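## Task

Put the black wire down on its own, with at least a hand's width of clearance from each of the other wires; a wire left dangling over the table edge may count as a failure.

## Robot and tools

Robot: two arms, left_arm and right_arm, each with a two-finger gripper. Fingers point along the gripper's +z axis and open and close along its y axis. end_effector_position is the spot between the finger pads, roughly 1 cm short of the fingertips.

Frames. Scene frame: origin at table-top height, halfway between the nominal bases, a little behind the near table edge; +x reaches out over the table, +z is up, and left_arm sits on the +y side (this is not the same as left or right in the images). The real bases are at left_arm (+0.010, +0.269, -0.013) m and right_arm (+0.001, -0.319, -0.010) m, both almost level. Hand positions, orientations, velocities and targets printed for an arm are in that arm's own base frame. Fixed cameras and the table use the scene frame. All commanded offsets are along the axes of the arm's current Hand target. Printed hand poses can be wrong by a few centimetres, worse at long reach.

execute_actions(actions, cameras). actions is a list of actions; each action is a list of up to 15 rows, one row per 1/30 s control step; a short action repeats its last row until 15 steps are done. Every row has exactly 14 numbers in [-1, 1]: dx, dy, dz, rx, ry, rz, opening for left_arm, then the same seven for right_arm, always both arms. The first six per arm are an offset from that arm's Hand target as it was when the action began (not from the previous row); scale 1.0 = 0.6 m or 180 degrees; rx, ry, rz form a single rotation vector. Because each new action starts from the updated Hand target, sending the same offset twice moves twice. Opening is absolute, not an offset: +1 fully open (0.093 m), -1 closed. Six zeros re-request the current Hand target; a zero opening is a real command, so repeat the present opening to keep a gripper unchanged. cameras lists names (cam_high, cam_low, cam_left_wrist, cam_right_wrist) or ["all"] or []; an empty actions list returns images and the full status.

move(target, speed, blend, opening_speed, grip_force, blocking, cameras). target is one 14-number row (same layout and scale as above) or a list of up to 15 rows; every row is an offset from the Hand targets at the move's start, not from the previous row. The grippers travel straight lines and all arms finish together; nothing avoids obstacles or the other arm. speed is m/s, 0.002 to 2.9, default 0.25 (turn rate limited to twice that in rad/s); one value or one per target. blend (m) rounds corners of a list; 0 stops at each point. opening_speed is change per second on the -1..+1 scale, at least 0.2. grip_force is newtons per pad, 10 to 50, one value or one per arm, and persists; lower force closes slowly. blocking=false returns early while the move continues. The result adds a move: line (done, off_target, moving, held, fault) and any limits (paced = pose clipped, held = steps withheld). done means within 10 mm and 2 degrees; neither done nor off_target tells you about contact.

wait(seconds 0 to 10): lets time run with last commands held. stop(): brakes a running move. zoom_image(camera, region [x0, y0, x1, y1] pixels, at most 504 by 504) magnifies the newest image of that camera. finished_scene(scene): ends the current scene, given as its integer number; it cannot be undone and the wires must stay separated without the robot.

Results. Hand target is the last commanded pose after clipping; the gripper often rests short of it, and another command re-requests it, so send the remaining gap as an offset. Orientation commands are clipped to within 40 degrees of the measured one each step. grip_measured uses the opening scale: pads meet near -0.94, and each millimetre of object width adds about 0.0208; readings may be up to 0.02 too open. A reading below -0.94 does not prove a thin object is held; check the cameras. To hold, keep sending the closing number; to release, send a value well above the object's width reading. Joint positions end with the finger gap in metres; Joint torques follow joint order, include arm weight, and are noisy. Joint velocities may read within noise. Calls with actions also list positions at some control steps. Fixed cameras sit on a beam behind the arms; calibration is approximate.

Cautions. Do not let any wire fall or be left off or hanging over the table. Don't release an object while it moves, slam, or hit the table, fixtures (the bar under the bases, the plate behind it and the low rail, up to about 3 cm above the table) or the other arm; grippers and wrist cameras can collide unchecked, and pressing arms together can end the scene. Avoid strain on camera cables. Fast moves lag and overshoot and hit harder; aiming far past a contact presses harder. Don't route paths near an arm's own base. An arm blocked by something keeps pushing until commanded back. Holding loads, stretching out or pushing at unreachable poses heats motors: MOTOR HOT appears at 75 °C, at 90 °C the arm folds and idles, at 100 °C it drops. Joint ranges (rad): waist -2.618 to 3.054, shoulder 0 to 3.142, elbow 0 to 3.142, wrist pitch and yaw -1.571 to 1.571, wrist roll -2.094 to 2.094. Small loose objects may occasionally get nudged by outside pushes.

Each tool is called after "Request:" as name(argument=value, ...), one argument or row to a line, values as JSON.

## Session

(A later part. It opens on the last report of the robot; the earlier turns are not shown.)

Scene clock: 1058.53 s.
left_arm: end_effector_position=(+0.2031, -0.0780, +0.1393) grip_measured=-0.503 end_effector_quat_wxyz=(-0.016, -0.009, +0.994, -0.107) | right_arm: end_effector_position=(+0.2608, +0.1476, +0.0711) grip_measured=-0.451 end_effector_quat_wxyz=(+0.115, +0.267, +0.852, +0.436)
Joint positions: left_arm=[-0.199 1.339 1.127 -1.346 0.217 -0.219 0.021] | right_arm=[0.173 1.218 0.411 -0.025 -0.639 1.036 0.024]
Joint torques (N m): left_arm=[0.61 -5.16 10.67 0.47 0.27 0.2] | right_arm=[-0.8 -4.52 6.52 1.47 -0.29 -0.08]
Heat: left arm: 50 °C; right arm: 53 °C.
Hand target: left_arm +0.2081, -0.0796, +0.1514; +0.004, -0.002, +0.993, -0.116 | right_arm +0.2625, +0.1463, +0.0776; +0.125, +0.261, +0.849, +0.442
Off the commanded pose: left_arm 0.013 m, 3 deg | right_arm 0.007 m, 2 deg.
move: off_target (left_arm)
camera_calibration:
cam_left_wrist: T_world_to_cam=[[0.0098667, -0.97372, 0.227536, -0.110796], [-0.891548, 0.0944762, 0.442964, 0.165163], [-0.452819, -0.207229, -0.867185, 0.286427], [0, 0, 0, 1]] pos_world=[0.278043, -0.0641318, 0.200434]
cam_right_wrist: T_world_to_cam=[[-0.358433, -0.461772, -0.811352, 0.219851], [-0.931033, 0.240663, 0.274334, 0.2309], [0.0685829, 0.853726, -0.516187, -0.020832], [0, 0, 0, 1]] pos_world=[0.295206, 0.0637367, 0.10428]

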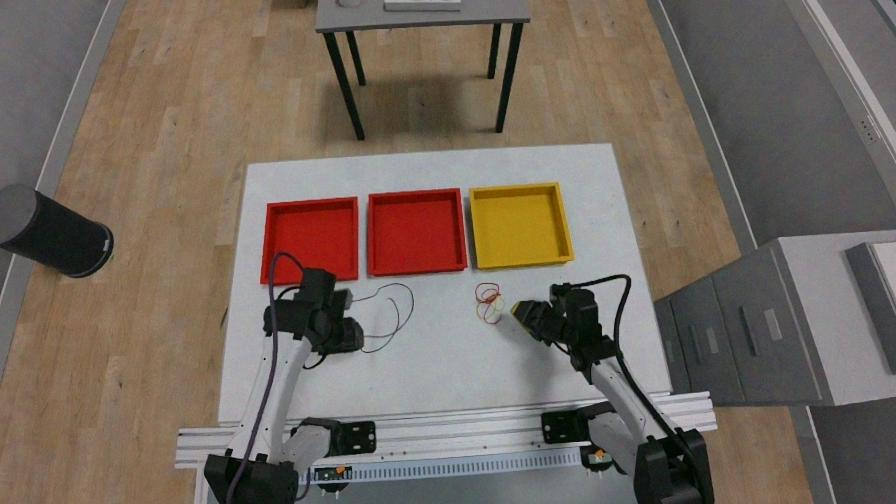

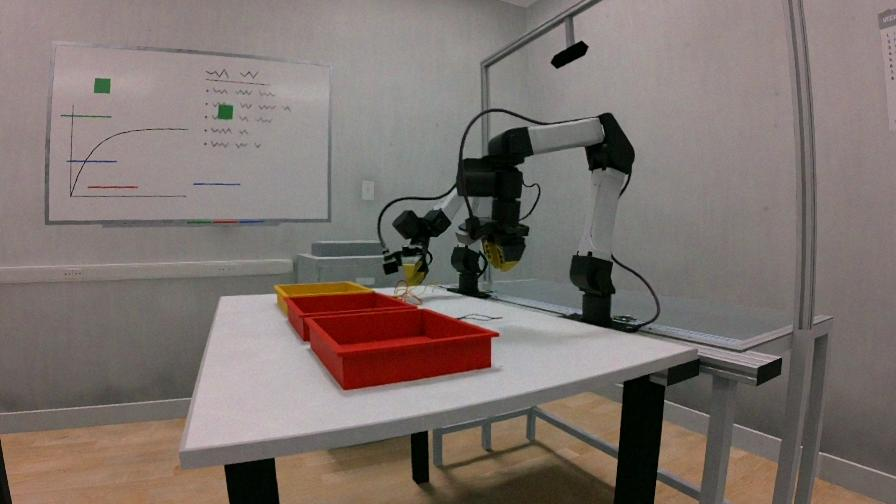

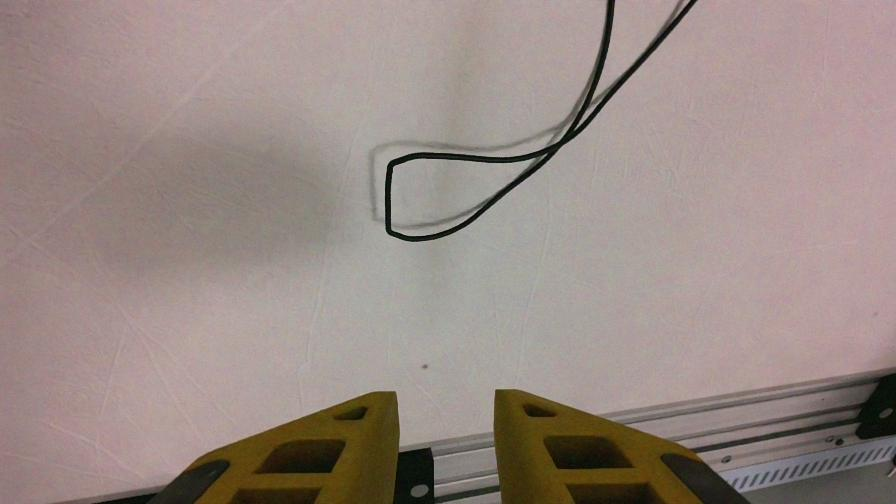

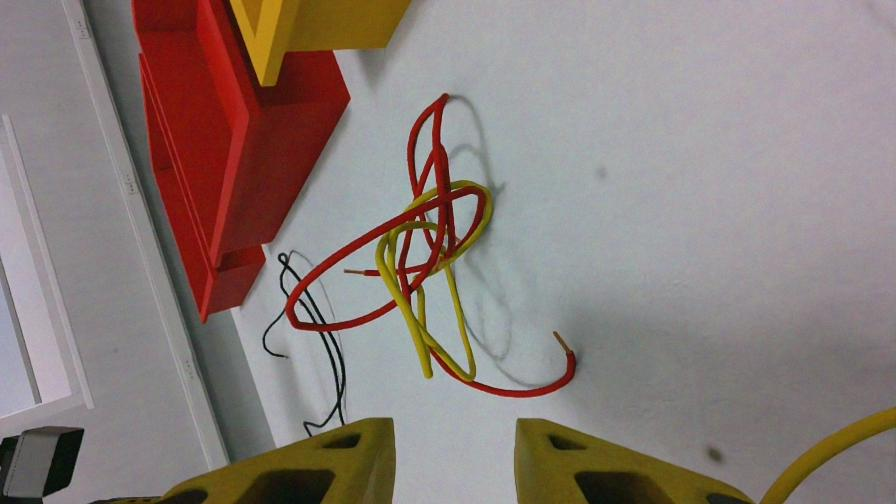

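Request:
move(
  target=[0, 0, 0, 0, 0, 0, -0.5, 0.0031, 0.136, -0.0963, 0, 0, 0, -0.45],
  cameras=["cam_high", "cam_right_wrist", "cam_left_wrist"],
  speed=0.12,
)

Request:
zoom_image(
  camera="cam_high",
  region=[280, 230, 640, 410],
)

Scene clock: 1067.17 s.
left_arm: end_effector_position=(+0.2030, -0.0780, +0.1393) grip_measured=-0.503 end_effector_quat_wxyz=(-0.016, -0.009, +0.994, -0.107) | right_arm: end_effector_position=(+0.2572, +0.1470, +0.1616) grip_measured=-0.451 end_effector_quat_wxyz=(+0.108, +0.270, +0.854, +0.432)
Joint positions: left_arm=[-0.199 1.339 1.127 -1.347 0.217 -0.219 0.021] | right_arm=[0.173 1.055 0.719 -0.516 -0.639 1.034 0.024]
Joint torques (N m): left_arm=[0.59 -5.23 10.66 0.39 0.21 0.16] | right_arm=[-0.65 -3.37 9.59 1.46 -0.37 -0.04]
Heat: left arm: 51 °C; right arm: 51 °C.
Hand target: left_arm +0.2081, -0.0796, +0.1514; +0.004, -0.002, +0.993, -0.116 | right_arm +0.2624, +0.1463, +0.1775; +0.125, +0.261, +0.849, +0.442
Off the commanded pose: left_arm 0.013 m, 3 deg | right_arm 0.017 m, 3 deg.
move: off_target (left_arm, right_arm)
camera_calibration:
cam_left_wrist: T_world_to_cam=[[0.00997991, -0.973752, 0.227393, -0.1108], [-0.891401, 0.0943799, 0.443279, 0.164965], [-0.453105, -0.207123, -0.867062, 0.286443], [0, 0, 0, 1]] pos_world=[0.277944, -0.0641321, 0.200434]
cam_right_wrist: T_world_to_cam=[[-0.372228, -0.465707, -0.802847, 0.294495], [-0.926342, 0.240243, 0.290127, 0.199103], [0.0577642, 0.851705, -0.520829, 0.0305025], [0, 0, 0, 1]] pos_world=[0.292295, 0.0633363, 0.194556]
Images, in order (width x height): cam_high 896x504, cam_left_wrist 896x504, cam_right_wrist 896x504.

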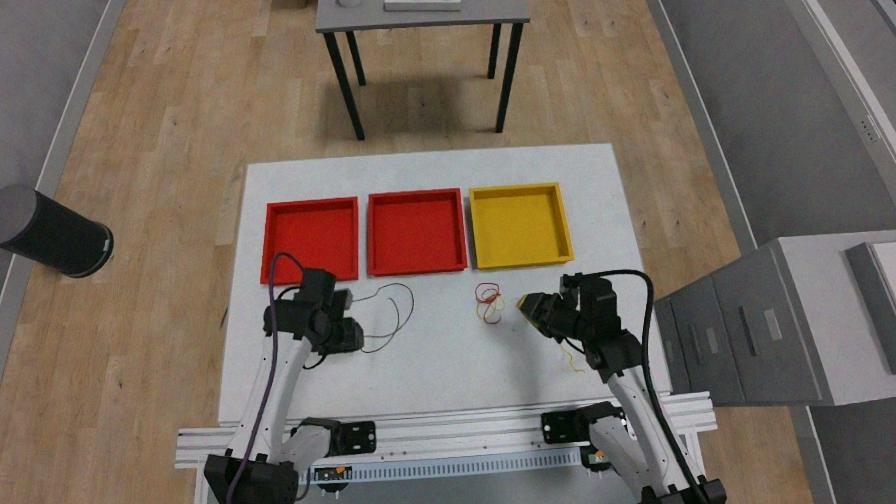

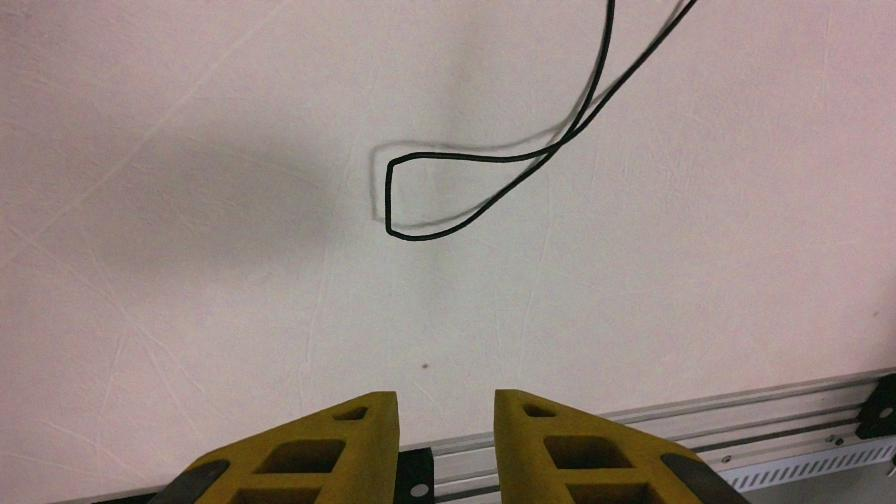

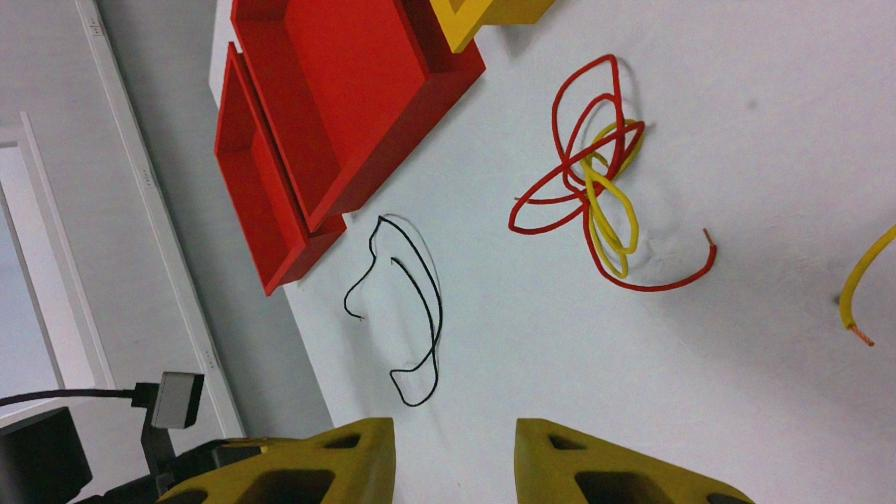

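Scaled by 1.400 from the camera's 896x504 image, which has a finer 1280x720 frame.

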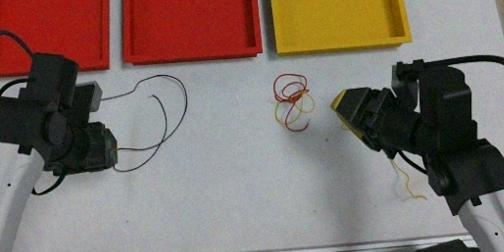

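Request:
finished_scene(
  scene=2,
)

The scene is finished: the task was done.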